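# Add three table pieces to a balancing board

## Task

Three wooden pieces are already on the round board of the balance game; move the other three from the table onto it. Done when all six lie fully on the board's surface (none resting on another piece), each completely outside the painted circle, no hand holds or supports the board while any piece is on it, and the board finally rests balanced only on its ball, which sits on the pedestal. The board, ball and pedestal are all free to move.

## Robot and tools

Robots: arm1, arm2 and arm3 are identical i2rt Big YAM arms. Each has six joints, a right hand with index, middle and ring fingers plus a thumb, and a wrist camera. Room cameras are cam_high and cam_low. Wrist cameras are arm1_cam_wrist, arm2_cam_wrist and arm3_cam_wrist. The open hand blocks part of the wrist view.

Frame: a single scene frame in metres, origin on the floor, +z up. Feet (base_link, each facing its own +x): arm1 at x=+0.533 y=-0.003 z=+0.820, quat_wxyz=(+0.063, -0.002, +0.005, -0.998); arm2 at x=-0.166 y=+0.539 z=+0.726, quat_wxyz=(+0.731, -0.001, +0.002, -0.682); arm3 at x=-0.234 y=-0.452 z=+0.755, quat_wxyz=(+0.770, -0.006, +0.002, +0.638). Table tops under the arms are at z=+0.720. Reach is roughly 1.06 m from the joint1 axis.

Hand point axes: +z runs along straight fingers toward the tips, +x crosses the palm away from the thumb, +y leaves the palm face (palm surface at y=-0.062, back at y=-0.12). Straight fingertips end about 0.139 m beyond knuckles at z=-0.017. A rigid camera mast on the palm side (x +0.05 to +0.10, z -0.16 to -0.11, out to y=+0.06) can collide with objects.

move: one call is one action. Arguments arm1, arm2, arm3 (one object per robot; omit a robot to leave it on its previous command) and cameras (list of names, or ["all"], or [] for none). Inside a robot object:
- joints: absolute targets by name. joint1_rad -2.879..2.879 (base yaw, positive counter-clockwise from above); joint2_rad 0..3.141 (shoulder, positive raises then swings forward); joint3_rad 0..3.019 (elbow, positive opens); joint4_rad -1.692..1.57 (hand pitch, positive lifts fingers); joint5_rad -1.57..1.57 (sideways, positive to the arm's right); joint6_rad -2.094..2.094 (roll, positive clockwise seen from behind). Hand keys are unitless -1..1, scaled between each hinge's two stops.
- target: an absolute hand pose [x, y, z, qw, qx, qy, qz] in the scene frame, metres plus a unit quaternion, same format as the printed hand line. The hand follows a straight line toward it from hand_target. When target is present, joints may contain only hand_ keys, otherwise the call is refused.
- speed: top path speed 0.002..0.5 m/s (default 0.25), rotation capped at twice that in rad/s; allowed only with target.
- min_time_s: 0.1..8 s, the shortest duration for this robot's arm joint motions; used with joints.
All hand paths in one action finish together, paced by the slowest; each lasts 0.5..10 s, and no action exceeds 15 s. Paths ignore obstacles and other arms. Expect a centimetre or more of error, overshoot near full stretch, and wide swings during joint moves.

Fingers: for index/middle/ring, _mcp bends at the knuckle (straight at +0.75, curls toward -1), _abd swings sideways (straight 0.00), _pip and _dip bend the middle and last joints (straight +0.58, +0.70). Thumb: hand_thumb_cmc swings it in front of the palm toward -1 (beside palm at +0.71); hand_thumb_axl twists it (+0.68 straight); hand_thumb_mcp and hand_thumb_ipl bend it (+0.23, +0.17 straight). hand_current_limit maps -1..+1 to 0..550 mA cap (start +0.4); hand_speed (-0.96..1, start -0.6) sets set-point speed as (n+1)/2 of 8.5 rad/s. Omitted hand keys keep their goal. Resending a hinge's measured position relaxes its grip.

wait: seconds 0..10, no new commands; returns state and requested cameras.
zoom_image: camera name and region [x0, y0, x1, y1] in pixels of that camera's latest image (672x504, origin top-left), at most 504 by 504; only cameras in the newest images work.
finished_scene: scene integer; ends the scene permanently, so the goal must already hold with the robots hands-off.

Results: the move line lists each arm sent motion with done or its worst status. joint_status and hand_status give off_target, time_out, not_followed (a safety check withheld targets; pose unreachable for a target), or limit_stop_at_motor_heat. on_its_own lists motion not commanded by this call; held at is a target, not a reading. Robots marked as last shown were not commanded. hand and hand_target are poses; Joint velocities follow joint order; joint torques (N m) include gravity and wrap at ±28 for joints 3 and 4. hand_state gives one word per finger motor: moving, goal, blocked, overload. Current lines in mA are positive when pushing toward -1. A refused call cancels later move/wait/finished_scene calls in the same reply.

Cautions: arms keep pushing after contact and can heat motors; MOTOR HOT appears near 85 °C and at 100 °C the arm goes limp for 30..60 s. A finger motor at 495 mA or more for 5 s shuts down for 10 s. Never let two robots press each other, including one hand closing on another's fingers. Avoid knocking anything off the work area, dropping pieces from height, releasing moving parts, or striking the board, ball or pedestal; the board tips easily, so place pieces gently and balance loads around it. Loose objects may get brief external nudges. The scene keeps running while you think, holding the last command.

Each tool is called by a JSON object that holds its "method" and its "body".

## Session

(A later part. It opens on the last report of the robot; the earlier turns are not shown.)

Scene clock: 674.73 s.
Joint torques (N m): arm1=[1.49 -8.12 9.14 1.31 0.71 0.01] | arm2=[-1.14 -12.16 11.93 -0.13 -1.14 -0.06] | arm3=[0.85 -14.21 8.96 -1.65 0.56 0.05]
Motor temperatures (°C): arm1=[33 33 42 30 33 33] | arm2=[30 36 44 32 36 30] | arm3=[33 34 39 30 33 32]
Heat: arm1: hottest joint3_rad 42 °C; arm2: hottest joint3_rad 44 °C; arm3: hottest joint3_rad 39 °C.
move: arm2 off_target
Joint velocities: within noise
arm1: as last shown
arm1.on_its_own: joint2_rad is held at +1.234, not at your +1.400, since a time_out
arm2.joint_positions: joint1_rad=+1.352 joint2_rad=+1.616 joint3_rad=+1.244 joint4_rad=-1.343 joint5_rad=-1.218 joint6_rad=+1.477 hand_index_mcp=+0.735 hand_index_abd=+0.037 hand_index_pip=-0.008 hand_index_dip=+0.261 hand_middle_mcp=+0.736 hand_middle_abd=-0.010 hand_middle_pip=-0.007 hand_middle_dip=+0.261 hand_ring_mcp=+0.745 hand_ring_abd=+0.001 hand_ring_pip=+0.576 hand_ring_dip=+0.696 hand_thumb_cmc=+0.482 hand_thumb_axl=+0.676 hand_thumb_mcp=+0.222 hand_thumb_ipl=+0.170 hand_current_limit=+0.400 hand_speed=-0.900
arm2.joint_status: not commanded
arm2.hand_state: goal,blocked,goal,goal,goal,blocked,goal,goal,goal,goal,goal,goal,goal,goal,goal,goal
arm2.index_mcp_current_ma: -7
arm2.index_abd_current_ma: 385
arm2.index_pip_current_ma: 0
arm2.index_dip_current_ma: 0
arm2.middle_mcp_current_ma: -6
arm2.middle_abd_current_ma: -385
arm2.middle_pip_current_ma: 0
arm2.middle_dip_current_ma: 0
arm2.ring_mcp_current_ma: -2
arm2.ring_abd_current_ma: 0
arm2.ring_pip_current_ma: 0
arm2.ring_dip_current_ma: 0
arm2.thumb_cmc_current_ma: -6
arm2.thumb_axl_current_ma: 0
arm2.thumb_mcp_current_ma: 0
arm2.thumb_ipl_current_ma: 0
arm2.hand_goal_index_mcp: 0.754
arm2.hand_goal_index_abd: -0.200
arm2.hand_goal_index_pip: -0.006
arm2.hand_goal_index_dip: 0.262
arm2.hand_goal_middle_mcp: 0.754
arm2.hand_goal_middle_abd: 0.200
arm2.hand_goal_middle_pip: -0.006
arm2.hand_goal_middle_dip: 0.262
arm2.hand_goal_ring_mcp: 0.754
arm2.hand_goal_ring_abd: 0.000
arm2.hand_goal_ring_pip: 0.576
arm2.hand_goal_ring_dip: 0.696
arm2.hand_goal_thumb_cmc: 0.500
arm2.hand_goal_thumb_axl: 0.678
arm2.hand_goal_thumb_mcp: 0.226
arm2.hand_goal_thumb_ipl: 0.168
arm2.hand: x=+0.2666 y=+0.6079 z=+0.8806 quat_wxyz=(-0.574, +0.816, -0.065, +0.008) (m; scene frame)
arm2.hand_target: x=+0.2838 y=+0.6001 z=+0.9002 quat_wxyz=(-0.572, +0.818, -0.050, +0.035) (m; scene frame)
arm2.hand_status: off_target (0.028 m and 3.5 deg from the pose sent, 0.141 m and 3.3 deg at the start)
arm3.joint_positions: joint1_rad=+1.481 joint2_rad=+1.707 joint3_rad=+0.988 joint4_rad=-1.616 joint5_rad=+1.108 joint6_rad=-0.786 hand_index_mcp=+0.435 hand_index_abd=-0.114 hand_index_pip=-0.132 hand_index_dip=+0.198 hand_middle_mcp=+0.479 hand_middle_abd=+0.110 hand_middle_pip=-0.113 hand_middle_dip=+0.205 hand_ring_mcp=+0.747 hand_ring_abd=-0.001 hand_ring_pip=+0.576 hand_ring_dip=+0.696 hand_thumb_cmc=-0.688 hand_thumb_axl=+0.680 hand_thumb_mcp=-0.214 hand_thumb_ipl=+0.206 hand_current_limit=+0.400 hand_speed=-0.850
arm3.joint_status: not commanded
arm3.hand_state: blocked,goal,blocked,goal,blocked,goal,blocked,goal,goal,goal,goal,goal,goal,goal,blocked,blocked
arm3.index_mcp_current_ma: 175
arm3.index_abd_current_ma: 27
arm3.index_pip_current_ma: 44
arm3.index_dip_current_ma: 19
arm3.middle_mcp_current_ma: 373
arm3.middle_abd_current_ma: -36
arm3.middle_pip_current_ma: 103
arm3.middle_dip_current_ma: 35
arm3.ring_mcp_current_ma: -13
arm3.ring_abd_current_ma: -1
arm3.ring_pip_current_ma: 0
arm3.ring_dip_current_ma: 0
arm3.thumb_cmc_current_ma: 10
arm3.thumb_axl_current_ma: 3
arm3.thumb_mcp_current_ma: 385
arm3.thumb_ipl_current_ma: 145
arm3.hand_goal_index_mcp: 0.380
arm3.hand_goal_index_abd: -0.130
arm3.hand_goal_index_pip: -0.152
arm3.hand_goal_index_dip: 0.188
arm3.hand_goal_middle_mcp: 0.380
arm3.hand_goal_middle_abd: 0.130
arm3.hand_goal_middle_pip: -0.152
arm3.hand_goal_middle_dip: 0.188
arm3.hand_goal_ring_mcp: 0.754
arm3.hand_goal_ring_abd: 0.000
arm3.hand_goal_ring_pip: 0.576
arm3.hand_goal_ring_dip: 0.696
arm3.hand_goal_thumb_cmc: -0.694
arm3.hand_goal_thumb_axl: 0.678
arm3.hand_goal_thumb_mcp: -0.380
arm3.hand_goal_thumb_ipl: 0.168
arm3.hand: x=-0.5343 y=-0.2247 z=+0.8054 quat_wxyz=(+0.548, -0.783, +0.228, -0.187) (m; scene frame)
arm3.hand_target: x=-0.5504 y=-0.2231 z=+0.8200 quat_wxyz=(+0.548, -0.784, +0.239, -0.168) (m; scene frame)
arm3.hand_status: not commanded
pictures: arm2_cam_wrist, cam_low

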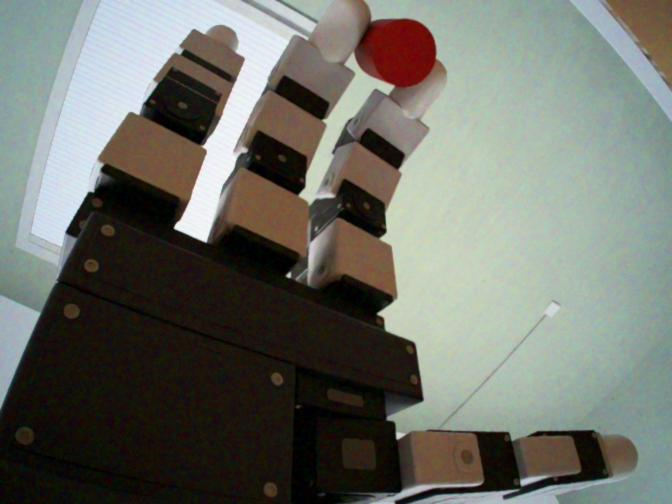

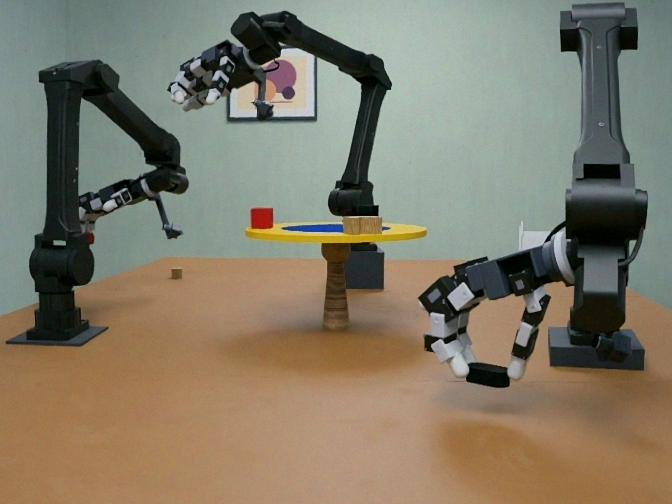

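{"method": "move", "body": {"arm1": {"joints":{"joint2_rad":0.8,"joint3_rad":1.45,"joint4_rad":-1.3},"min_time_s":1.5}, "cameras": []}}

{"method": "move", "body": {"arm2": {"joints":{"joint1_rad":0.8,"joint6_rad":1.57},"min_time_s":3}, "cameras": ["arm2_cam_wrist","cam_low"]}}

{"method": "zoom_image", "body": {"camera": "cam_low", "region": [100, 130, 260, 270]}}

Scene clock: 685.40 s.
Joint torques (N m): arm1=[1.38 -1.73 12.08 1.81 0.51 0.09] | arm2=[-0.73 -12.45 11.85 -0.02 -1.17 -0.1] | arm3=[0.85 -14.27 8.98 -1.65 0.56 0.05]
Motor temperatures (°C): arm1=[33 33 43 30 33 33] | arm2=[30 36 45 32 36 30] | arm3=[33 34 39 30 33 32]
Heat: arm1: hottest joint3_rad 43 °C; arm2: hottest joint3_rad 45 °C; arm3: hottest joint3_rad 39 °C.
move: arm1 done
Joint velocities: within noise
arm1.joint_positions: joint1_rad=-0.659 joint2_rad=+0.802 joint3_rad=+1.403 joint4_rad=-1.294 joint5_rad=+1.199 joint6_rad=-1.560 hand_index_mcp=+0.681 hand_index_abd=+0.000 hand_index_pip=-0.224 hand_index_dip=+0.047 hand_middle_mcp=+0.747 hand_middle_abd=-0.001 hand_middle_pip=+0.576 hand_middle_dip=+0.696 hand_ring_mcp=+0.746 hand_ring_abd=-0.001 hand_ring_pip=+0.576 hand_ring_dip=+0.696 hand_thumb_cmc=-0.507 hand_thumb_axl=+0.677 hand_thumb_mcp=+0.000 hand_thumb_ipl=+0.168 hand_current_limit=+0.400 hand_speed=-0.600
arm1.joint_status: all done
arm1.hand_state: goal,goal,goal,goal,goal,goal,goal,goal,goal,goal,goal,goal,goal,goal,goal,goal
arm1.index_mcp_current_ma: -5
arm1.index_abd_current_ma: 0
arm1.index_pip_current_ma: 1
arm1.index_dip_current_ma: 2
arm1.middle_mcp_current_ma: -8
arm1.middle_abd_current_ma: -1
arm1.middle_pip_current_ma: 0
arm1.middle_dip_current_ma: 0
arm1.ring_mcp_current_ma: -9
arm1.ring_abd_current_ma: -1
arm1.ring_pip_current_ma: 0
arm1.ring_dip_current_ma: 0
arm1.thumb_cmc_current_ma: -8
arm1.thumb_axl_current_ma: 0
arm1.thumb_mcp_current_ma: 0
arm1.thumb_ipl_current_ma: 0
arm1.hand_goal_index_mcp: 0.686
arm1.hand_goal_index_abd: 0.000
arm1.hand_goal_index_pip: -0.226
arm1.hand_goal_index_dip: 0.044
arm1.hand_goal_middle_mcp: 0.754
arm1.hand_goal_middle_abd: 0.000
arm1.hand_goal_middle_pip: 0.576
arm1.hand_goal_middle_dip: 0.696
arm1.hand_goal_ring_mcp: 0.754
arm1.hand_goal_ring_abd: 0.000
arm1.hand_goal_ring_pip: 0.576
arm1.hand_goal_ring_dip: 0.696
arm1.hand_goal_thumb_cmc: -0.500
arm1.hand_goal_thumb_axl: 0.678
arm1.hand_goal_thumb_mcp: 0.000
arm1.hand_goal_thumb_ipl: 0.168
arm1.hand: x=+0.3406 y=+0.2589 z=+1.3697 quat_wxyz=(-0.586, +0.653, -0.432, -0.211) (m; scene frame)
arm1.hand_target: x=+0.3444 y=+0.2537 z=+1.3913 quat_wxyz=(-0.585, +0.646, -0.434, -0.227) (m; scene frame)
arm1.hand_status: not commanded
arm2, arm3: as last shown
arm2.joint_positions: joint1_rad=+1.352 joint2_rad=+1.616 joint3_rad=+1.244 joint4_rad=-1.343 joint5_rad=-1.218 joint6_rad=+1.476 hand_index_mcp=+0.735 hand_index_abd=+0.037 hand_index_pip=-0.008 hand_index_dip=+0.261 hand_middle_mcp=+0.736 hand_middle_abd=-0.010 hand_middle_pip=-0.007 hand_middle_dip=+0.261 hand_ring_mcp=+0.745 hand_ring_abd=+0.001 hand_ring_pip=+0.576 hand_ring_dip=+0.696 hand_thumb_cmc=+0.482 hand_thumb_axl=+0.676 hand_thumb_mcp=+0.222 hand_thumb_ipl=+0.170 hand_current_limit=+0.400 hand_speed=-0.900
arm2.hand: x=+0.2667 y=+0.6079 z=+0.8805 quat_wxyz=(-0.574, +0.816, -0.065, +0.009) (m; scene frame)
pictures: none
No camera images: "cameras" was empty.

Scene clock: 688.83 s.
Joint torques (N m): arm1=[1.26 -1.73 12.05 1.91 0.51 0.06] | arm2=[-0.85 -12.16 11.93 -0.06 -1.17 0.14] | arm3=[0.85 -14.21 8.96 -1.66 0.56 0.05]
Motor temperatures (°C): arm1=[33 33 42 30 32 33] | arm2=[30 36 46 32 36 30] | arm3=[33 34 39 30 33 32]
Heat: arm1: hottest joint3_rad 42 °C; arm2: hottest joint3_rad 46 °C; arm3: hottest joint3_rad 39 °C.
move: arm2 done
Joint velocities: within noise
arm1, arm3: as last shown
arm2.joint_positions: joint1_rad=+0.807 joint2_rad=+1.616 joint3_rad=+1.244 joint4_rad=-1.343 joint5_rad=-1.218 joint6_rad=+1.557 hand_index_mcp=+0.735 hand_index_abd=+0.037 hand_index_pip=-0.008 hand_index_dip=+0.261 hand_middle_mcp=+0.736 hand_middle_abd=-0.010 hand_middle_pip=-0.007 hand_middle_dip=+0.261 hand_ring_mcp=+0.745 hand_ring_abd=+0.001 hand_ring_pip=+0.576 hand_ring_dip=+0.696 hand_thumb_cmc=+0.482 hand_thumb_axl=+0.676 hand_thumb_mcp=+0.222 hand_thumb_ipl=+0.170 hand_current_limit=+0.400 hand_speed=-0.900
arm2.joint_status: all done
arm2.hand_state: goal,blocked,goal,goal,goal,blocked,goal,goal,goal,goal,goal,goal,goal,goal,goal,goal
arm2.index_mcp_current_ma: -7
arm2.index_abd_current_ma: 385
arm2.index_pip_current_ma: 0
arm2.index_dip_current_ma: 0
arm2.middle_mcp_current_ma: -6
arm2.middle_abd_current_ma: -385
arm2.middle_pip_current_ma: 0
arm2.middle_dip_current_ma: 0
arm2.ring_mcp_current_ma: -2
arm2.ring_abd_current_ma: 0
arm2.ring_pip_current_ma: 0
arm2.ring_dip_current_ma: 0
arm2.thumb_cmc_current_ma: -6
arm2.thumb_axl_current_ma: 0
arm2.thumb_mcp_current_ma: 0
arm2.thumb_ipl_current_ma: 0
arm2.hand_goal_index_mcp: 0.754
arm2.hand_goal_index_abd: -0.200
arm2.hand_goal_index_pip: -0.006
arm2.hand_goal_index_dip: 0.262
arm2.hand_goal_middle_mcp: 0.754
arm2.hand_goal_middle_abd: 0.200
arm2.hand_goal_middle_pip: -0.006
arm2.hand_goal_middle_dip: 0.262
arm2.hand_goal_ring_mcp: 0.754
arm2.hand_goal_ring_abd: 0.000
arm2.hand_goal_ring_pip: 0.576
arm2.hand_goal_ring_dip: 0.696
arm2.hand_goal_thumb_cmc: 0.500
arm2.hand_goal_thumb_axl: 0.678
arm2.hand_goal_thumb_mcp: 0.226
arm2.hand_goal_thumb_ipl: 0.168
arm2.hand: x=+0.2350 y=+0.3782 z=+0.8824 quat_wxyz=(-0.556, +0.757, -0.313, +0.140) (m; scene frame)
arm2.hand_target: x=+0.2450 y=+0.3661 z=+0.9023 quat_wxyz=(-0.550, +0.760, -0.308, +0.158) (m; scene frame)
arm2.hand_status: not commanded
pictures: arm2_cam_wrist, cam_low

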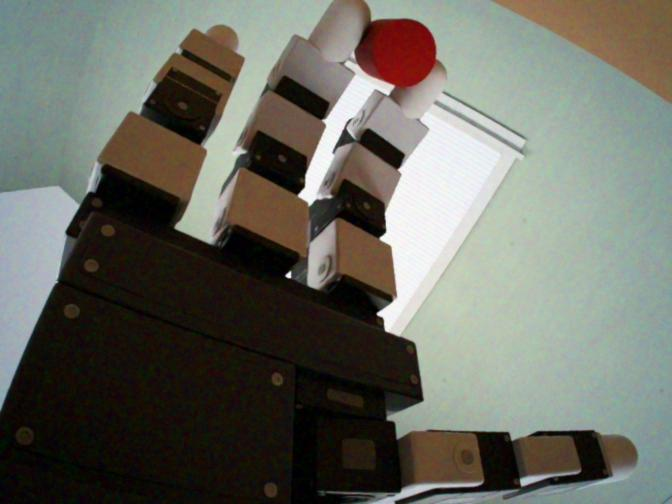

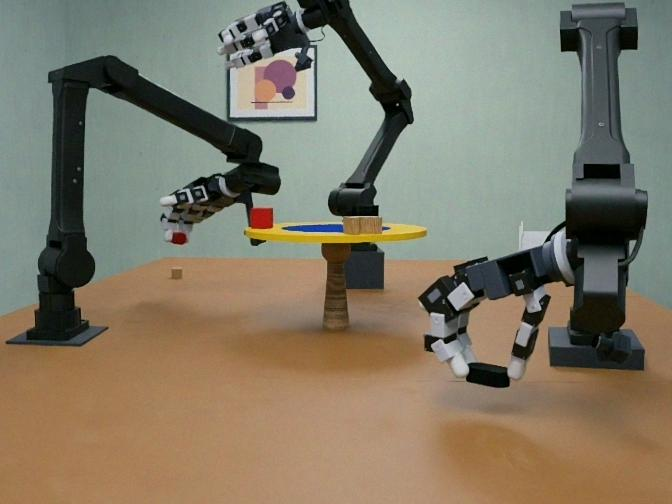

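Scaled by 3.150 from the camera's 672x504 image, which has a finer 960x720 frame.

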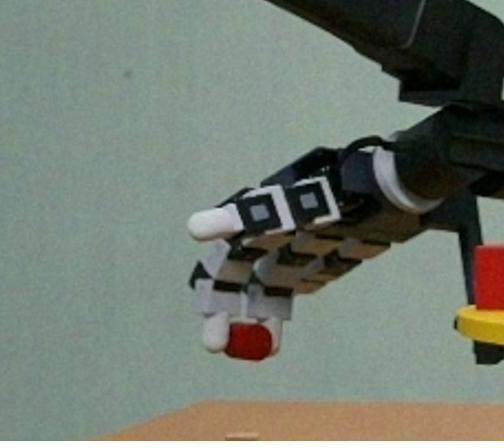

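{"method": "move", "body": {"arm2": {"joints":{"hand_index_pip":0.22,"hand_middle_pip":0.22,"hand_index_dip":0.45,"hand_middle_dip":0.45}}, "cameras": ["arm2_cam_wrist","cam_low"]}}

{"method": "zoom_image", "body": {"camera": "cam_low", "region": [100, 130, 260, 270]}}

Scene clock: 698.87 s.
Joint torques (N m): arm1=[1.26 -2.2 12.12 1.8 0.51 0.05] | arm2=[-0.38 -12.1 11.89 -0.08 -1.16 0.11] | arm3=[0.79 -14.21 8.95 -1.65 0.56 0.05]
Motor temperatures (°C): arm1=[33 32 42 30 32 33] | arm2=[30 36 46 32 36 30] | arm3=[33 34 39 30 33 32]
Heat: arm1: hottest joint3_rad 42 °C; arm2: hottest joint3_rad 46 °C; arm3: hottest joint3_rad 39 °C.
move: arm2 done
Joint velocities: within noise
arm1, arm3: as last shown
arm2.joint_positions: joint1_rad=+0.807 joint2_rad=+1.616 joint3_rad=+1.244 joint4_rad=-1.343 joint5_rad=-1.218 joint6_rad=+1.558 hand_index_mcp=+0.735 hand_index_abd=+0.037 hand_index_pip=+0.214 hand_index_dip=+0.447 hand_middle_mcp=+0.736 hand_middle_abd=+0.001 hand_middle_pip=+0.215 hand_middle_dip=+0.447 hand_ring_mcp=+0.745 hand_ring_abd=+0.001 hand_ring_pip=+0.576 hand_ring_dip=+0.696 hand_thumb_cmc=+0.482 hand_thumb_axl=+0.676 hand_thumb_mcp=+0.222 hand_thumb_ipl=+0.170 hand_current_limit=+0.400 hand_speed=-0.900
arm2.joint_status: all done
arm2.hand_state: goal,blocked,goal,goal,goal,blocked,goal,goal,goal,goal,goal,goal,goal,goal,goal,goal
arm2.index_mcp_current_ma: -7
arm2.index_abd_current_ma: 385
arm2.index_pip_current_ma: -1
arm2.index_dip_current_ma: 0
arm2.middle_mcp_current_ma: -6
arm2.middle_abd_current_ma: -385
arm2.middle_pip_current_ma: -1
arm2.middle_dip_current_ma: 0
arm2.ring_mcp_current_ma: -2
arm2.ring_abd_current_ma: 0
arm2.ring_pip_current_ma: 0
arm2.ring_dip_current_ma: 0
arm2.thumb_cmc_current_ma: -6
arm2.thumb_axl_current_ma: 0
arm2.thumb_mcp_current_ma: 0
arm2.thumb_ipl_current_ma: 0
arm2.hand_goal_index_mcp: 0.754
arm2.hand_goal_index_abd: -0.200
arm2.hand_goal_index_pip: 0.220
arm2.hand_goal_index_dip: 0.450
arm2.hand_goal_middle_mcp: 0.754
arm2.hand_goal_middle_abd: 0.200
arm2.hand_goal_middle_pip: 0.220
arm2.hand_goal_middle_dip: 0.450
arm2.hand_goal_ring_mcp: 0.754
arm2.hand_goal_ring_abd: 0.000
arm2.hand_goal_ring_pip: 0.576
arm2.hand_goal_ring_dip: 0.696
arm2.hand_goal_thumb_cmc: 0.500
arm2.hand_goal_thumb_axl: 0.678
arm2.hand_goal_thumb_mcp: 0.226
arm2.hand_goal_thumb_ipl: 0.168
arm2.hand: x=+0.2350 y=+0.3782 z=+0.8825 quat_wxyz=(-0.556, +0.757, -0.313, +0.140) (m; scene frame)
arm2.hand_target: x=+0.2450 y=+0.3661 z=+0.9023 quat_wxyz=(-0.550, +0.760, -0.308, +0.158) (m; scene frame)
arm2.hand_status: not commanded
pictures: arm2_cam_wrist, cam_low

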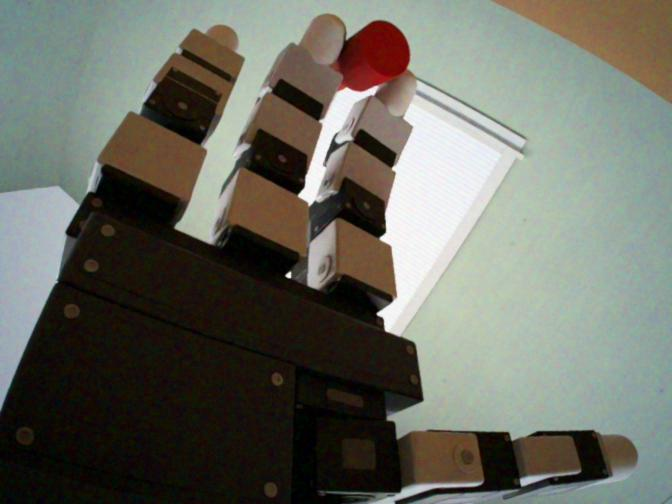

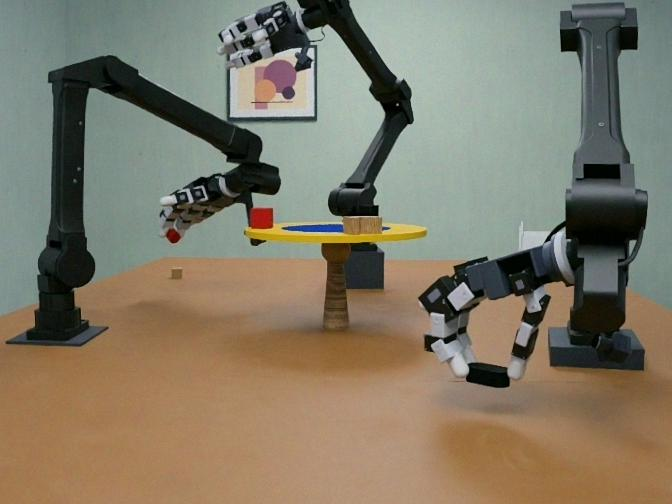

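Scaled by 3.150 from the camera's 672x504 image, which has a finer 960x720 frame.

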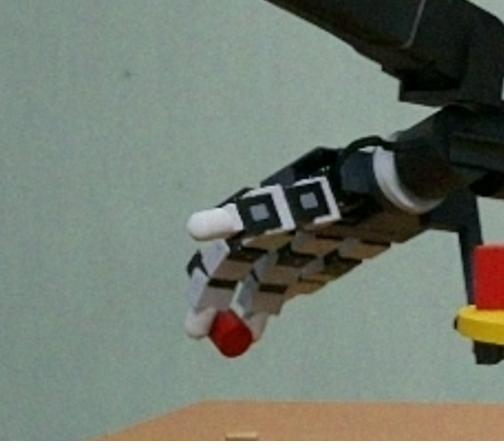

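{"method": "move", "body": {"arm2": {"joints":{"hand_index_pip":0.69,"hand_middle_pip":0.69,"hand_index_dip":0.86,"hand_middle_dip":0.86}}, "cameras": ["arm2_cam_wrist","cam_low","cam_high"]}}

{"method": "zoom_image", "body": {"camera": "cam_low", "region": [100, 130, 260, 270]}}

Scene clock: 704.33 s.
Joint torques (N m): arm1=[1.38 -1.79 12.01 1.76 0.47 0.05] | arm2=[-0.79 -12.16 12.03 -0.1 -1.18 0.15] | arm3=[0.79 -14.21 8.96 -1.63 0.56 0.05]
Motor temperatures (°C): arm1=[33 32 42 30 32 33] | arm2=[30 36 47 32 36 30] | arm3=[33 34 39 30 33 32]
Heat: arm1: hottest joint3_rad 42 °C; arm2: hottest joint3_rad 47 °C; arm3: hottest joint3_rad 39 °C.
move: arm2 done
Joint velocities: within noise
arm1, arm3: as last shown
arm2.joint_positions: joint1_rad=+0.807 joint2_rad=+1.616 joint3_rad=+1.244 joint4_rad=-1.343 joint5_rad=-1.218 joint6_rad=+1.558 hand_index_mcp=+0.735 hand_index_abd=+0.037 hand_index_pip=+0.676 hand_index_dip=+0.854 hand_middle_mcp=+0.736 hand_middle_abd=+0.007 hand_middle_pip=+0.681 hand_middle_dip=+0.855 hand_ring_mcp=+0.745 hand_ring_abd=+0.001 hand_ring_pip=+0.576 hand_ring_dip=+0.696 hand_thumb_cmc=+0.482 hand_thumb_axl=+0.676 hand_thumb_mcp=+0.222 hand_thumb_ipl=+0.170 hand_current_limit=+0.400 hand_speed=-0.900
arm2.joint_status: all done
arm2.hand_state: goal,blocked,goal,goal,goal,blocked,goal,goal,goal,goal,goal,goal,goal,goal,goal,goal
arm2.index_mcp_current_ma: -7
arm2.index_abd_current_ma: 385
arm2.index_pip_current_ma: -3
arm2.index_dip_current_ma: -1
arm2.middle_mcp_current_ma: -6
arm2.middle_abd_current_ma: -385
arm2.middle_pip_current_ma: -2
arm2.middle_dip_current_ma: 0
arm2.ring_mcp_current_ma: -2
arm2.ring_abd_current_ma: 0
arm2.ring_pip_current_ma: 0
arm2.ring_dip_current_ma: 0
arm2.thumb_cmc_current_ma: -6
arm2.thumb_axl_current_ma: 0
arm2.thumb_mcp_current_ma: 0
arm2.thumb_ipl_current_ma: 0
arm2.hand_goal_index_mcp: 0.754
arm2.hand_goal_index_abd: -0.200
arm2.hand_goal_index_pip: 0.690
arm2.hand_goal_index_dip: 0.860
arm2.hand_goal_middle_mcp: 0.754
arm2.hand_goal_middle_abd: 0.200
arm2.hand_goal_middle_pip: 0.690
arm2.hand_goal_middle_dip: 0.860
arm2.hand_goal_ring_mcp: 0.754
arm2.hand_goal_ring_abd: 0.000
arm2.hand_goal_ring_pip: 0.576
arm2.hand_goal_ring_dip: 0.696
arm2.hand_goal_thumb_cmc: 0.500
arm2.hand_goal_thumb_axl: 0.678
arm2.hand_goal_thumb_mcp: 0.226
arm2.hand_goal_thumb_ipl: 0.168
arm2.hand: x=+0.2350 y=+0.3783 z=+0.8825 quat_wxyz=(-0.556, +0.757, -0.314, +0.140) (m; scene frame)
arm2.hand_target: x=+0.2450 y=+0.3661 z=+0.9024 quat_wxyz=(-0.550, +0.760, -0.308, +0.158) (m; scene frame)
arm2.hand_status: not commanded
pictures: arm2_cam_wrist, cam_high, cam_low

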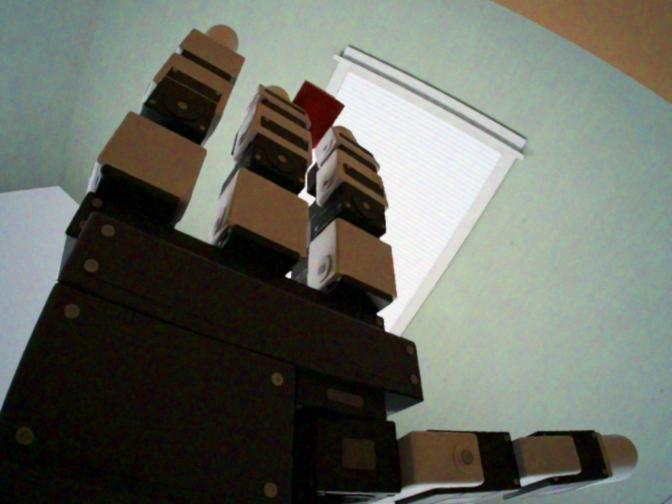

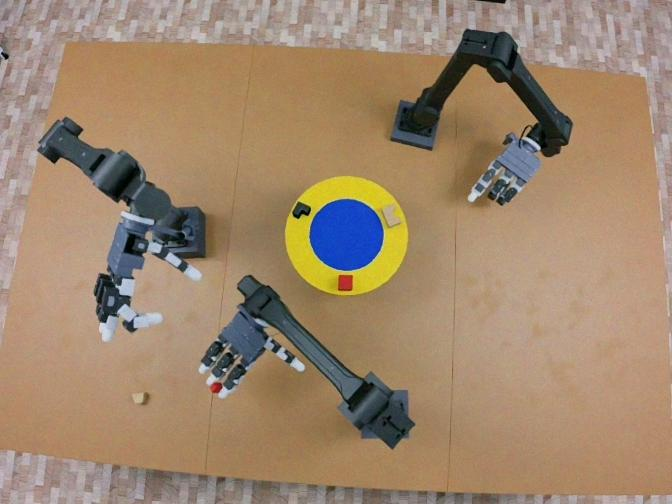

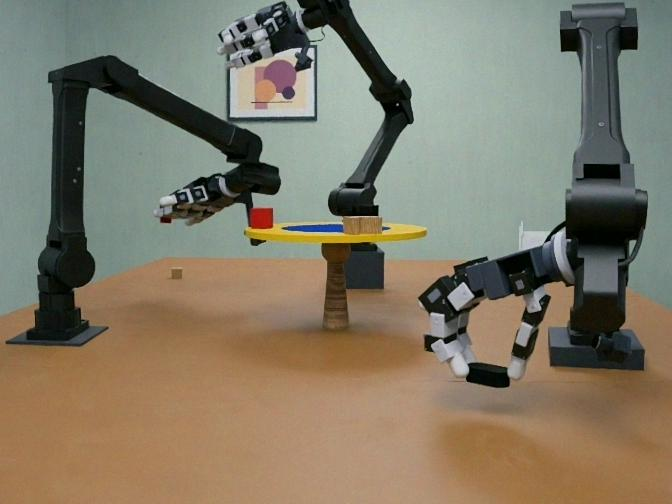

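Scaled by 3.150 from the camera's 672x504 image, which has a finer 960x720 frame.

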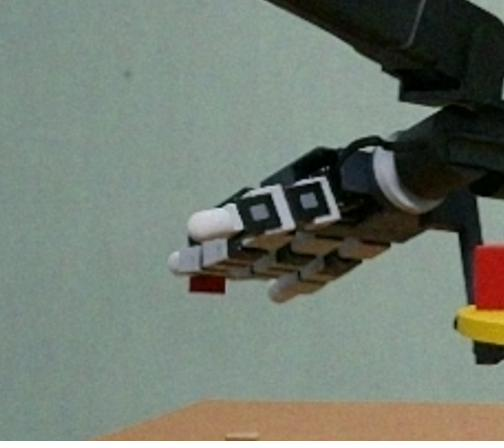

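{"method": "move", "body": {"arm1": {"joints":{"joint1_rad":-1.55},"min_time_s":2.5}, "arm2": {"target":[0.225,0.39,1.09,0.5446,-0.7780,0.2573,-0.1801],"speed":0.12}, "cameras": ["cam_low"]}}

Scene clock: 725.93 s.
Joint torques (N m): arm1=[-0.09 -1.9 12.01 1.76 0.48 0.08] | arm2=[0.91 -10.05 12.85 0.05 -1.19 0.11] | arm3=[0.79 -14.27 8.95 -1.66 0.57 0.04]
Motor temperatures (°C): arm1=[33 32 43 30 32 33] | arm2=[30 35 48 32 36 30] | arm3=[33 34 40 30 33 32]
Heat: arm1: hottest joint3_rad 43 °C; arm2: hottest joint3_rad 48 °C; arm3: hottest joint3_rad 40 °C.
move: arm1 done; arm2 off_target
Joint velocities: within noise
arm1.joint_positions: joint1_rad=-1.539 joint2_rad=+0.802 joint3_rad=+1.403 joint4_rad=-1.295 joint5_rad=+1.199 joint6_rad=-1.560 hand_index_mcp=+0.681 hand_index_abd=+0.000 hand_index_pip=-0.224 hand_index_dip=+0.047 hand_middle_mcp=+0.747 hand_middle_abd=-0.001 hand_middle_pip=+0.576 hand_middle_dip=+0.696 hand_ring_mcp=+0.746 hand_ring_abd=-0.001 hand_ring_pip=+0.576 hand_ring_dip=+0.696 hand_thumb_cmc=-0.507 hand_thumb_axl=+0.677 hand_thumb_mcp=+0.000 hand_thumb_ipl=+0.168 hand_current_limit=+0.400 hand_speed=-0.600
arm1.joint_status: all done
arm1.hand_state: goal,goal,goal,goal,goal,goal,goal,goal,goal,goal,goal,goal,goal,goal,goal,goal
arm1.index_mcp_current_ma: -5
arm1.index_abd_current_ma: 0
arm1.index_pip_current_ma: 1
arm1.index_dip_current_ma: 2
arm1.middle_mcp_current_ma: -8
arm1.middle_abd_current_ma: -1
arm1.middle_pip_current_ma: 0
arm1.middle_dip_current_ma: 0
arm1.ring_mcp_current_ma: -9
arm1.ring_abd_current_ma: -1
arm1.ring_pip_current_ma: 0
arm1.ring_dip_current_ma: 0
arm1.thumb_cmc_current_ma: -8
arm1.thumb_axl_current_ma: 0
arm1.thumb_mcp_current_ma: 0
arm1.thumb_ipl_current_ma: 0
arm1.hand_goal_index_mcp: 0.686
arm1.hand_goal_index_abd: 0.000
arm1.hand_goal_index_pip: -0.226
arm1.hand_goal_index_dip: 0.044
arm1.hand_goal_middle_mcp: 0.754
arm1.hand_goal_middle_abd: 0.000
arm1.hand_goal_middle_pip: 0.576
arm1.hand_goal_middle_dip: 0.696
arm1.hand_goal_ring_mcp: 0.754
arm1.hand_goal_ring_abd: 0.000
arm1.hand_goal_ring_pip: 0.576
arm1.hand_goal_ring_dip: 0.696
arm1.hand_goal_thumb_cmc: -0.500
arm1.hand_goal_thumb_axl: 0.678
arm1.hand_goal_thumb_mcp: 0.000
arm1.hand_goal_thumb_ipl: 0.168
arm1.hand: x=+0.6176 y=+0.3122 z=+1.3686 quat_wxyz=(-0.617, +0.407, -0.672, +0.057) (m; scene frame)
arm1.hand_target: x=+0.6222 y=+0.3044 z=+1.3902 quat_wxyz=(-0.622, +0.393, -0.675, +0.048) (m; scene frame)
arm1.hand_status: not commanded
arm2.joint_positions: joint1_rad=+0.807 joint2_rad=+1.423 joint3_rad=+1.539 joint4_rad=-1.689 joint5_rad=-1.213 joint6_rad=+1.578 hand_index_mcp=+0.735 hand_index_abd=+0.037 hand_index_pip=+0.676 hand_index_dip=+0.854 hand_middle_mcp=+0.736 hand_middle_abd=+0.007 hand_middle_pip=+0.681 hand_middle_dip=+0.855 hand_ring_mcp=+0.745 hand_ring_abd=+0.001 hand_ring_pip=+0.576 hand_ring_dip=+0.696 hand_thumb_cmc=+0.482 hand_thumb_axl=+0.676 hand_thumb_mcp=+0.222 hand_thumb_ipl=+0.170 hand_current_limit=+0.400 hand_speed=-0.900
arm2.joint_status: not commanded
arm2.hand_state: goal,blocked,goal,goal,goal,blocked,goal,goal,goal,goal,goal,goal,goal,goal,goal,goal
arm2.index_mcp_current_ma: -7
arm2.index_abd_current_ma: 385
arm2.index_pip_current_ma: -3
arm2.index_dip_current_ma: -1
arm2.middle_mcp_current_ma: -6
arm2.middle_abd_current_ma: -385
arm2.middle_pip_current_ma: -1
arm2.middle_dip_current_ma: 0
arm2.ring_mcp_current_ma: -2
arm2.ring_abd_current_ma: 0
arm2.ring_pip_current_ma: 0
arm2.ring_dip_current_ma: 0
arm2.thumb_cmc_current_ma: -6
arm2.thumb_axl_current_ma: 0
arm2.thumb_mcp_current_ma: 0
arm2.thumb_ipl_current_ma: 0
arm2.hand_goal_index_mcp: 0.754
arm2.hand_goal_index_abd: -0.200
arm2.hand_goal_index_pip: 0.690
arm2.hand_goal_index_dip: 0.860
arm2.hand_goal_middle_mcp: 0.754
arm2.hand_goal_middle_abd: 0.200
arm2.hand_goal_middle_pip: 0.690
arm2.hand_goal_middle_dip: 0.860
arm2.hand_goal_ring_mcp: 0.754
arm2.hand_goal_ring_abd: 0.000
arm2.hand_goal_ring_pip: 0.576
arm2.hand_goal_ring_dip: 0.696
arm2.hand_goal_thumb_cmc: 0.500
arm2.hand_goal_thumb_axl: 0.678
arm2.hand_goal_thumb_mcp: 0.226
arm2.hand_goal_thumb_ipl: 0.168
arm2.hand: x=+0.2189 y=+0.3911 z=+1.0697 quat_wxyz=(-0.537, +0.771, -0.284, +0.189) (m; scene frame)
arm2.hand_target: x=+0.2246 y=+0.3909 z=+1.0895 quat_wxyz=(-0.533, +0.775, -0.273, +0.201) (m; scene frame)
arm2.hand_status: off_target (0.021 m and 3.4 deg from the pose sent, 0.208 m and 8.4 deg at the start; a joint's target at an end of its range on 54 of 89 steps)
arm3: as last shown
pictures: cam_low

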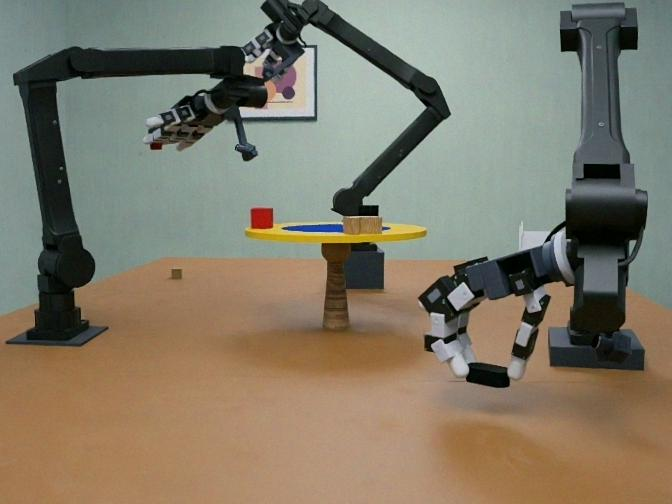

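{"method": "move", "body": {"arm1": {"joints":{"joint2_rad":1.55,"joint3_rad":1.35,"joint4_rad":-1.28},"min_time_s":3}, "arm2": {"joints":{"joint1_rad":-0.66},"min_time_s":4}, "cameras": ["cam_low","cam_high"]}}

Scene clock: 734.77 s.
Joint torques (N m): arm1=[0.21 -11.05 8.49 1.32 0.82 -0.03] | arm2=[-0.67 -9.82 12.83 0.09 -1.22 0.11] | arm3=[0.79 -14.21 8.95 -1.65 0.57 0.05]
Motor temperatures (°C): arm1=[33 32 43 30 32 33] | arm2=[30 35 48 32 36 30] | arm3=[33 34 40 30 33 32]
Heat: arm1: hottest joint3_rad 43 °C; arm2: hottest joint3_rad 48 °C; arm3: hottest joint3_rad 40 °C.
move: arm1 done; arm2 done
Joint velocities: within noise
arm1.joint_positions: joint1_rad=-1.539 joint2_rad=+1.539 joint3_rad=+1.351 joint4_rad=-1.290 joint5_rad=+1.199 joint6_rad=-1.560 hand_index_mcp=+0.681 hand_index_abd=+0.000 hand_index_pip=-0.224 hand_index_dip=+0.047 hand_middle_mcp=+0.747 hand_middle_abd=-0.001 hand_middle_pip=+0.576 hand_middle_dip=+0.696 hand_ring_mcp=+0.746 hand_ring_abd=-0.001 hand_ring_pip=+0.576 hand_ring_dip=+0.696 hand_thumb_cmc=-0.507 hand_thumb_axl=+0.677 hand_thumb_mcp=+0.000 hand_thumb_ipl=+0.168 hand_current_limit=+0.400 hand_speed=-0.600
arm1.joint_status: all done
arm1.hand_state: goal,goal,goal,goal,goal,goal,goal,goal,goal,goal,goal,goal,goal,goal,goal,goal
arm1.index_mcp_current_ma: -5
arm1.index_abd_current_ma: 0
arm1.index_pip_current_ma: 1
arm1.index_dip_current_ma: 2
arm1.middle_mcp_current_ma: -8
arm1.middle_abd_current_ma: -1
arm1.middle_pip_current_ma: 0
arm1.middle_dip_current_ma: 0
arm1.ring_mcp_current_ma: -9
arm1.ring_abd_current_ma: -1
arm1.ring_pip_current_ma: 0
arm1.ring_dip_current_ma: 0
arm1.thumb_cmc_current_ma: -7
arm1.thumb_axl_current_ma: 0
arm1.thumb_mcp_current_ma: 0
arm1.thumb_ipl_current_ma: 0
arm1.hand_goal_index_mcp: 0.686
arm1.hand_goal_index_abd: 0.000
arm1.hand_goal_index_pip: -0.226
arm1.hand_goal_index_dip: 0.044
arm1.hand_goal_middle_mcp: 0.754
arm1.hand_goal_middle_abd: 0.000
arm1.hand_goal_middle_pip: 0.576
arm1.hand_goal_middle_dip: 0.696
arm1.hand_goal_ring_mcp: 0.754
arm1.hand_goal_ring_abd: 0.000
arm1.hand_goal_ring_pip: 0.576
arm1.hand_goal_ring_dip: 0.696
arm1.hand_goal_thumb_cmc: -0.500
arm1.hand_goal_thumb_axl: 0.678
arm1.hand_goal_thumb_mcp: 0.000
arm1.hand_goal_thumb_ipl: 0.168
arm1.hand: x=+0.5854 y=+0.5058 z=+1.0514 quat_wxyz=(-0.457, +0.606, -0.561, +0.330) (m; scene frame)
arm1.hand_target: x=+0.5907 y=+0.5071 z=+1.0460 quat_wxyz=(-0.453, +0.606, -0.561, +0.335) (m; scene frame)
arm1.hand_status: not commanded
arm2.joint_positions: joint1_rad=-0.655 joint2_rad=+1.423 joint3_rad=+1.539 joint4_rad=-1.689 joint5_rad=-1.212 joint6_rad=+1.578 hand_index_mcp=+0.735 hand_index_abd=+0.037 hand_index_pip=+0.676 hand_index_dip=+0.854 hand_middle_mcp=+0.736 hand_middle_abd=+0.007 hand_middle_pip=+0.681 hand_middle_dip=+0.855 hand_ring_mcp=+0.745 hand_ring_abd=+0.001 hand_ring_pip=+0.576 hand_ring_dip=+0.696 hand_thumb_cmc=+0.482 hand_thumb_axl=+0.676 hand_thumb_mcp=+0.222 hand_thumb_ipl=+0.170 hand_current_limit=+0.400 hand_speed=-0.900
arm2.joint_status: all done
arm2.hand_state: goal,blocked,goal,goal,goal,blocked,goal,goal,goal,goal,goal,goal,goal,goal,goal,goal
arm2.index_mcp_current_ma: -7
arm2.index_abd_current_ma: 385
arm2.index_pip_current_ma: -3
arm2.index_dip_current_ma: -1
arm2.middle_mcp_current_ma: -6
arm2.middle_abd_current_ma: -385
arm2.middle_pip_current_ma: -1
arm2.middle_dip_current_ma: 0
arm2.ring_mcp_current_ma: -2
arm2.ring_abd_current_ma: 0
arm2.ring_pip_current_ma: 0
arm2.ring_dip_current_ma: 0
arm2.thumb_cmc_current_ma: -6
arm2.thumb_axl_current_ma: 0
arm2.thumb_mcp_current_ma: 0
arm2.thumb_ipl_current_ma: 0
arm2.hand_goal_index_mcp: 0.754
arm2.hand_goal_index_abd: -0.200
arm2.hand_goal_index_pip: 0.690
arm2.hand_goal_index_dip: 0.860
arm2.hand_goal_middle_mcp: 0.754
arm2.hand_goal_middle_abd: 0.200
arm2.hand_goal_middle_pip: 0.690
arm2.hand_goal_middle_dip: 0.860
arm2.hand_goal_ring_mcp: 0.754
arm2.hand_goal_ring_abd: 0.000
arm2.hand_goal_ring_pip: 0.576
arm2.hand_goal_ring_dip: 0.696
arm2.hand_goal_thumb_cmc: 0.500
arm2.hand_goal_thumb_axl: 0.678
arm2.hand_goal_thumb_mcp: 0.226
arm2.hand_goal_thumb_ipl: 0.168
arm2.hand: x=-0.2690 y=+0.1408 z=+1.0710 quat_wxyz=(-0.271, +0.387, -0.727, +0.499) (m; scene frame)
arm2.hand_target: x=-0.2742 y=+0.1366 z=+1.0910 quat_wxyz=(-0.256, +0.392, -0.724, +0.506) (m; scene frame)
arm2.hand_status: not commanded
arm3: as last shown
pictures: cam_high, cam_low

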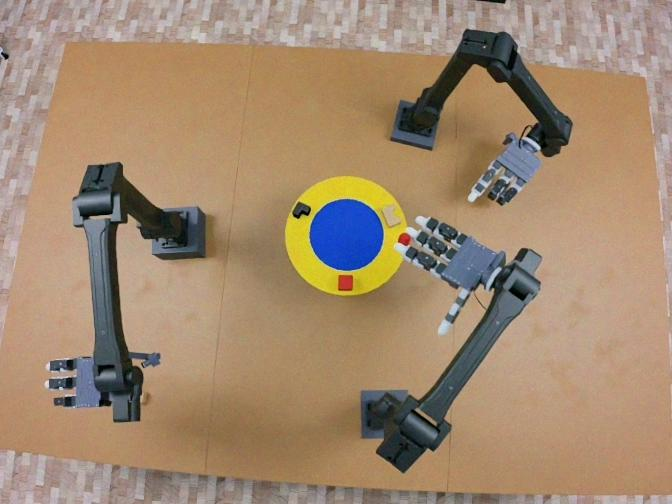

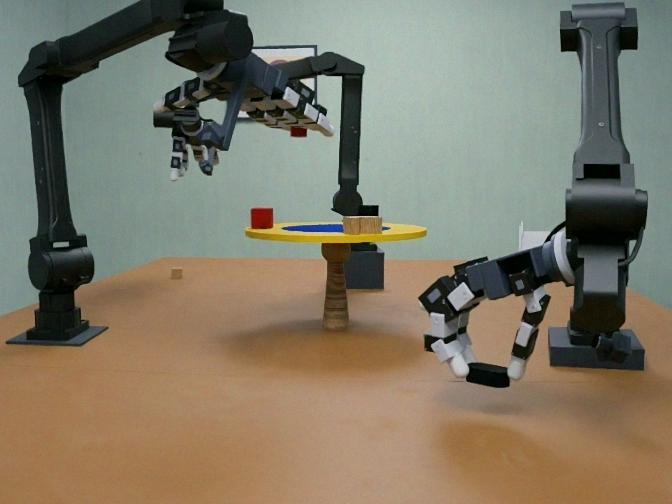

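{"method": "move", "body": {"arm1": {"target":[0.636,0.518,0.85,0.4394,-0.6277,0.5267,-0.3687],"speed":0.15}, "cameras": ["cam_low","cam_high","arm1_cam_wrist"]}}

{"method": "zoom_image", "body": {"camera": "cam_low", "region": [120, 200, 240, 300]}}

{"method": "zoom_image", "body": {"camera": "cam_high", "region": [80, 350, 180, 450]}}

Scene clock: 746.67 s.
Joint torques (N m): arm1=[0.21 -12.28 6.54 1.73 0.73 -0.12] | arm2=[-0.56 -9.52 12.82 0.21 -1.17 0.12] | arm3=[0.73 -14.27 8.96 -1.65 0.56 0.05]
Motor temperatures (°C): arm1=[33 33 42 30 32 33] | arm2=[30 35 49 32 36 30] | arm3=[33 34 40 30 33 32]
Heat: arm1: hottest joint3_rad 42 °C; arm2: hottest joint3_rad 49 °C; arm3: hottest joint3_rad 40 °C.
move: arm1 off_target
Joint velocities: within noise
arm1.joint_positions: joint1_rad=-1.631 joint2_rad=+1.770 joint3_rad=+1.070 joint4_rad=-0.554 joint5_rad=+1.208 joint6_rad=-1.901 hand_index_mcp=+0.681 hand_index_abd=+0.000 hand_index_pip=-0.224 hand_index_dip=+0.047 hand_middle_mcp=+0.747 hand_middle_abd=-0.001 hand_middle_pip=+0.576 hand_middle_dip=+0.696 hand_ring_mcp=+0.746 hand_ring_abd=-0.001 hand_ring_pip=+0.576 hand_ring_dip=+0.696 hand_thumb_cmc=-0.505 hand_thumb_axl=+0.677 hand_thumb_mcp=+0.000 hand_thumb_ipl=+0.168 hand_current_limit=+0.400 hand_speed=-0.600
arm1.joint_status: not commanded
arm1.hand_state: goal,goal,goal,goal,goal,goal,goal,goal,goal,goal,goal,goal,goal,goal,goal,goal
arm1.index_mcp_current_ma: -6
arm1.index_abd_current_ma: 0
arm1.index_pip_current_ma: 1
arm1.index_dip_current_ma: 2
arm1.middle_mcp_current_ma: -8
arm1.middle_abd_current_ma: -1
arm1.middle_pip_current_ma: 0
arm1.middle_dip_current_ma: 0
arm1.ring_mcp_current_ma: -10
arm1.ring_abd_current_ma: -1
arm1.ring_pip_current_ma: 0
arm1.ring_dip_current_ma: 0
arm1.thumb_cmc_current_ma: -4
arm1.thumb_axl_current_ma: 0
arm1.thumb_mcp_current_ma: 0
arm1.thumb_ipl_current_ma: 0
arm1.hand_goal_index_mcp: 0.686
arm1.hand_goal_index_abd: 0.000
arm1.hand_goal_index_pip: -0.226
arm1.hand_goal_index_dip: 0.044
arm1.hand_goal_middle_mcp: 0.754
arm1.hand_goal_middle_abd: 0.000
arm1.hand_goal_middle_pip: 0.576
arm1.hand_goal_middle_dip: 0.696
arm1.hand_goal_ring_mcp: 0.754
arm1.hand_goal_ring_abd: 0.000
arm1.hand_goal_ring_pip: 0.576
arm1.hand_goal_ring_dip: 0.696
arm1.hand_goal_thumb_cmc: -0.500
arm1.hand_goal_thumb_axl: 0.678
arm1.hand_goal_thumb_mcp: 0.000
arm1.hand_goal_thumb_ipl: 0.168
arm1.hand: x=+0.6298 y=+0.5218 z=+0.8578 quat_wxyz=(-0.446, +0.626, -0.528, +0.362) (m; scene frame)
arm1.hand_target: x=+0.6358 y=+0.5180 z=+0.8502 quat_wxyz=(-0.439, +0.628, -0.527, +0.369) (m; scene frame)
arm1.hand_status: off_target (0.011 m and 1.1 deg from the pose sent, 0.208 m and 6.7 deg at the start)
arm2, arm3: as last shown
pictures: arm1_cam_wrist, cam_high, cam_low

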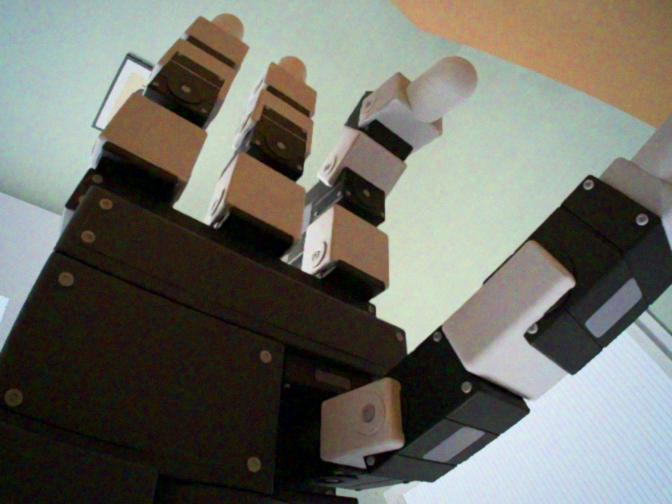

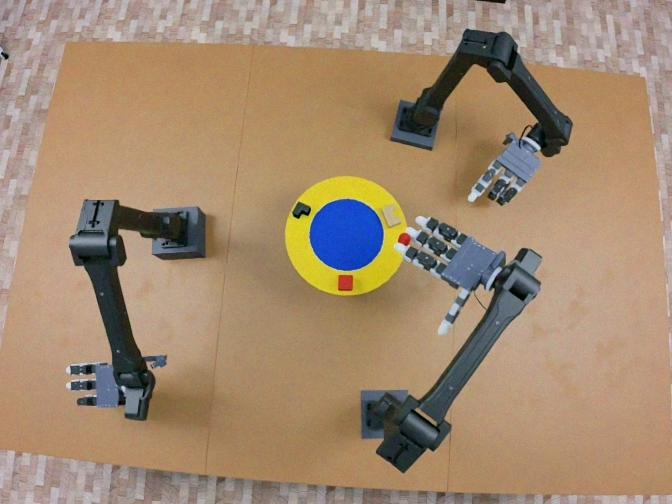

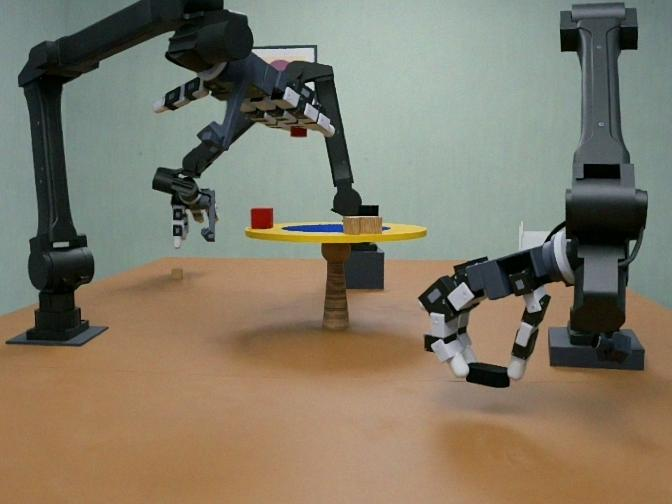

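Scaled by 4.200 from the camera's 672x504 image, which has a finer 960x720 frame.

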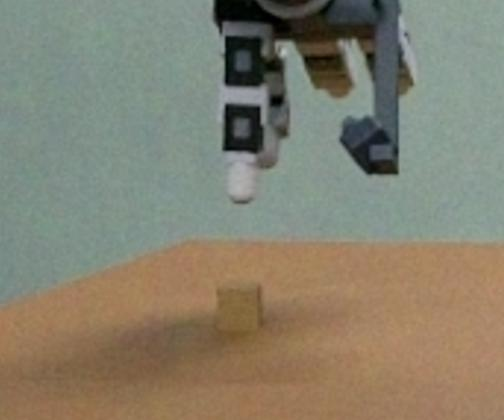

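Scaled by 5.040 from the camera's 672x504 image, which has a finer 960x720 frame.

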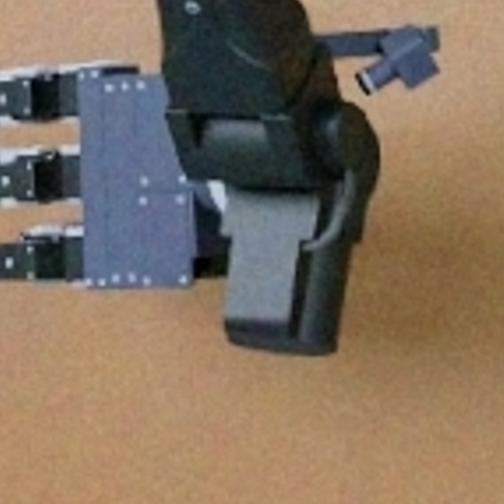

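{"method": "move", "body": {"arm1": {"target":[0.629,0.529,0.81,0.4394,-0.6277,0.5267,-0.3687],"speed":0.1}, "cameras": ["cam_low","cam_high","arm1_cam_wrist"]}}

{"method": "zoom_image", "body": {"camera": "cam_low", "region": [140, 210, 220, 290]}}

{"method": "zoom_image", "body": {"camera": "cam_high", "region": [80, 350, 180, 450]}}

Scene clock: 767.80 s.
Joint torques (N m): arm1=[0.97 -12.69 7.35 1.68 0.84 0.14] | arm2=[-0.85 -9.58 12.81 0.13 -1.2 0.11] | arm3=[0.79 -14.27 8.96 -1.65 0.56 0.05]
Motor temperatures (°C): arm1=[33 33 41 30 33 33] | arm2=[30 35 49 32 36 30] | arm3=[33 34 40 30 33 32]
Heat: arm1: hottest joint3_rad 41 °C; arm2: hottest joint3_rad 49 °C; arm3: hottest joint3_rad 40 °C.
move: arm1 done
Joint velocities: within noise
arm1.joint_positions: joint1_rad=-1.631 joint2_rad=+1.868 joint3_rad=+1.070 joint4_rad=-0.500 joint5_rad=+1.208 joint6_rad=-1.890 hand_index_mcp=+0.681 hand_index_abd=+0.000 hand_index_pip=-0.224 hand_index_dip=+0.047 hand_middle_mcp=+0.747 hand_middle_abd=-0.001 hand_middle_pip=+0.576 hand_middle_dip=+0.696 hand_ring_mcp=+0.746 hand_ring_abd=-0.001 hand_ring_pip=+0.576 hand_ring_dip=+0.696 hand_thumb_cmc=-0.504 hand_thumb_axl=+0.677 hand_thumb_mcp=+0.000 hand_thumb_ipl=+0.168 hand_current_limit=+0.400 hand_speed=-0.600
arm1.joint_status: not commanded
arm1.hand_state: goal,goal,goal,goal,goal,goal,goal,goal,goal,goal,goal,goal,goal,goal,goal,goal
arm1.index_mcp_current_ma: -6
arm1.index_abd_current_ma: 0
arm1.index_pip_current_ma: 1
arm1.index_dip_current_ma: 2
arm1.middle_mcp_current_ma: -8
arm1.middle_abd_current_ma: -1
arm1.middle_pip_current_ma: 0
arm1.middle_dip_current_ma: 0
arm1.ring_mcp_current_ma: -10
arm1.ring_abd_current_ma: -1
arm1.ring_pip_current_ma: 0
arm1.ring_dip_current_ma: 0
arm1.thumb_cmc_current_ma: -3
arm1.thumb_axl_current_ma: 0
arm1.thumb_mcp_current_ma: 0
arm1.thumb_ipl_current_ma: 0
arm1.hand_goal_index_mcp: 0.686
arm1.hand_goal_index_abd: 0.000
arm1.hand_goal_index_pip: -0.226
arm1.hand_goal_index_dip: 0.044
arm1.hand_goal_middle_mcp: 0.754
arm1.hand_goal_middle_abd: 0.000
arm1.hand_goal_middle_pip: 0.576
arm1.hand_goal_middle_dip: 0.696
arm1.hand_goal_ring_mcp: 0.754
arm1.hand_goal_ring_abd: 0.000
arm1.hand_goal_ring_pip: 0.576
arm1.hand_goal_ring_dip: 0.696
arm1.hand_goal_thumb_cmc: -0.500
arm1.hand_goal_thumb_axl: 0.678
arm1.hand_goal_thumb_mcp: 0.000
arm1.hand_goal_thumb_ipl: 0.168
arm1.hand: x=+0.6296 y=+0.5226 z=+0.8127 quat_wxyz=(-0.435, +0.632, -0.522, +0.372) (m; scene frame)
arm1.hand_target: x=+0.6289 y=+0.5289 z=+0.8102 quat_wxyz=(-0.439, +0.628, -0.527, +0.369) (m; scene frame)
arm1.hand_status: done (0.007 m and 1.0 deg from the pose sent, 0.048 m and 1.1 deg at the start)
arm2: as last shown
arm3.joint_positions: joint1_rad=+1.481 joint2_rad=+1.707 joint3_rad=+0.988 joint4_rad=-1.616 joint5_rad=+1.108 joint6_rad=-0.786 hand_index_mcp=+0.435 hand_index_abd=-0.114 hand_index_pip=-0.132 hand_index_dip=+0.198 hand_middle_mcp=+0.479 hand_middle_abd=+0.110 hand_middle_pip=-0.113 hand_middle_dip=+0.205 hand_ring_mcp=+0.747 hand_ring_abd=-0.001 hand_ring_pip=+0.576 hand_ring_dip=+0.696 hand_thumb_cmc=-0.688 hand_thumb_axl=+0.680 hand_thumb_mcp=-0.214 hand_thumb_ipl=+0.206 hand_current_limit=+0.400 hand_speed=-0.850
arm3.joint_status: not commanded
arm3.hand_state: blocked,goal,blocked,goal,blocked,goal,blocked,goal,goal,goal,goal,goal,goal,goal,blocked,blocked
arm3.index_mcp_current_ma: 175
arm3.index_abd_current_ma: 27
arm3.index_pip_current_ma: 44
arm3.index_dip_current_ma: 19
arm3.middle_mcp_current_ma: 373
arm3.middle_abd_current_ma: -36
arm3.middle_pip_current_ma: 103
arm3.middle_dip_current_ma: 35
arm3.ring_mcp_current_ma: -13
arm3.ring_abd_current_ma: -1
arm3.ring_pip_current_ma: 0
arm3.ring_dip_current_ma: 0
arm3.thumb_cmc_current_ma: 10
arm3.thumb_axl_current_ma: 3
arm3.thumb_mcp_current_ma: 385
arm3.thumb_ipl_current_ma: 145
arm3.hand_goal_index_mcp: 0.380
arm3.hand_goal_index_abd: -0.130
arm3.hand_goal_index_pip: -0.152
arm3.hand_goal_index_dip: 0.188
arm3.hand_goal_middle_mcp: 0.380
arm3.hand_goal_middle_abd: 0.130
arm3.hand_goal_middle_pip: -0.152
arm3.hand_goal_middle_dip: 0.188
arm3.hand_goal_ring_mcp: 0.754
arm3.hand_goal_ring_abd: 0.000
arm3.hand_goal_ring_pip: 0.576
arm3.hand_goal_ring_dip: 0.696
arm3.hand_goal_thumb_cmc: -0.694
arm3.hand_goal_thumb_axl: 0.678
arm3.hand_goal_thumb_mcp: -0.380
arm3.hand_goal_thumb_ipl: 0.168
arm3.hand: x=-0.5343 y=-0.2247 z=+0.8054 quat_wxyz=(+0.548, -0.783, +0.228, -0.187) (m; scene frame)
arm3.hand_target: x=-0.5504 y=-0.2231 z=+0.8200 quat_wxyz=(+0.548, -0.784, +0.239, -0.168) (m; scene frame)
arm3.hand_status: not commanded
pictures: arm1_cam_wrist, cam_high, cam_low

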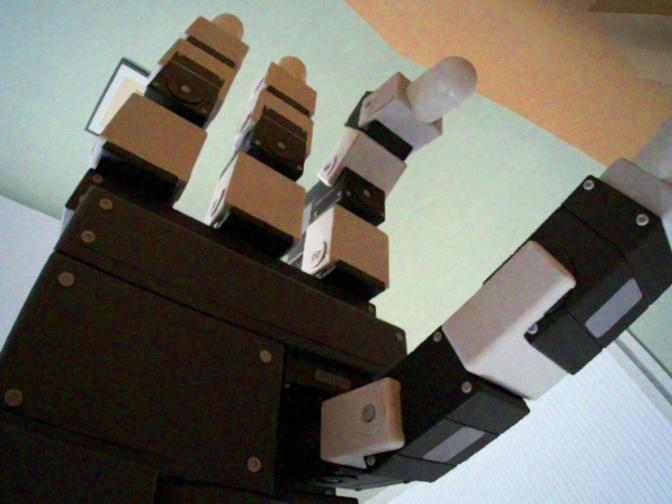

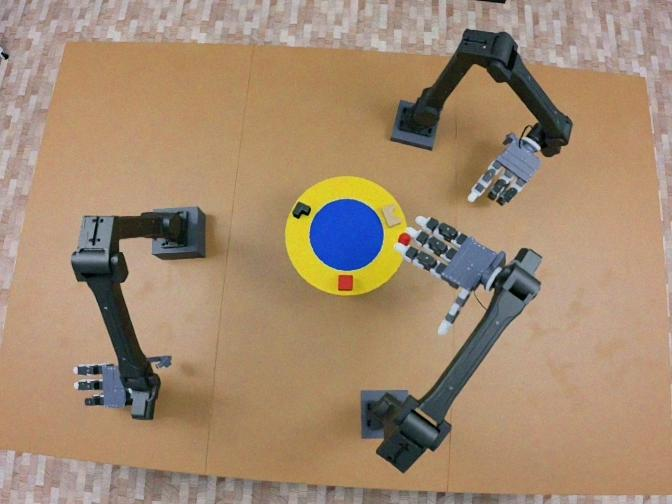

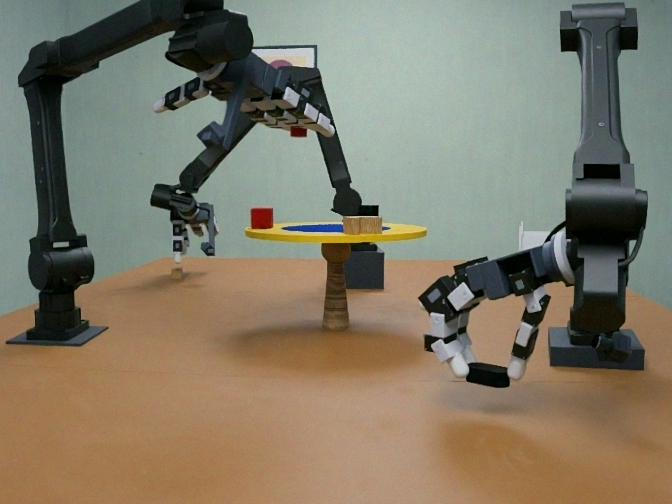

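Scaled by 6.300 from the camera's 672x504 image, which has a finer 960x720 frame.

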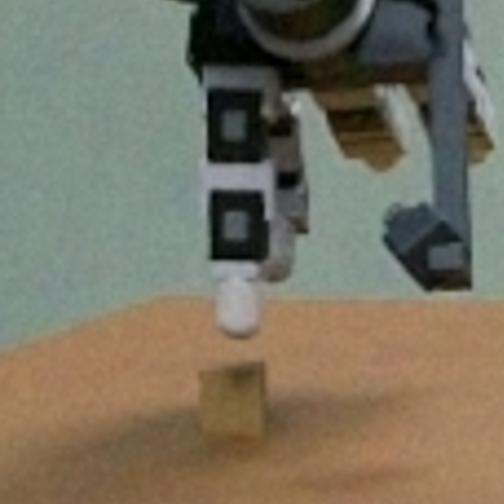

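Scaled by 5.040 from the camera's 672x504 image, which has a finer 960x720 frame.

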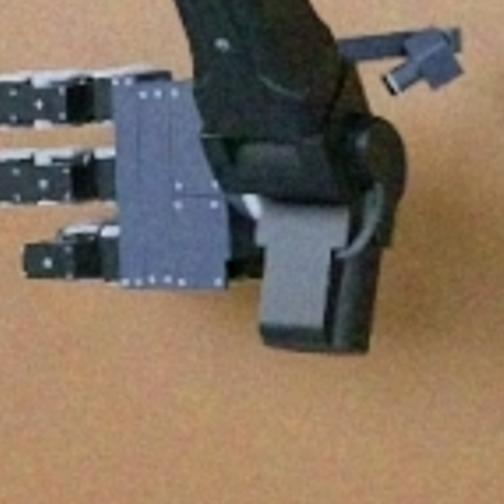

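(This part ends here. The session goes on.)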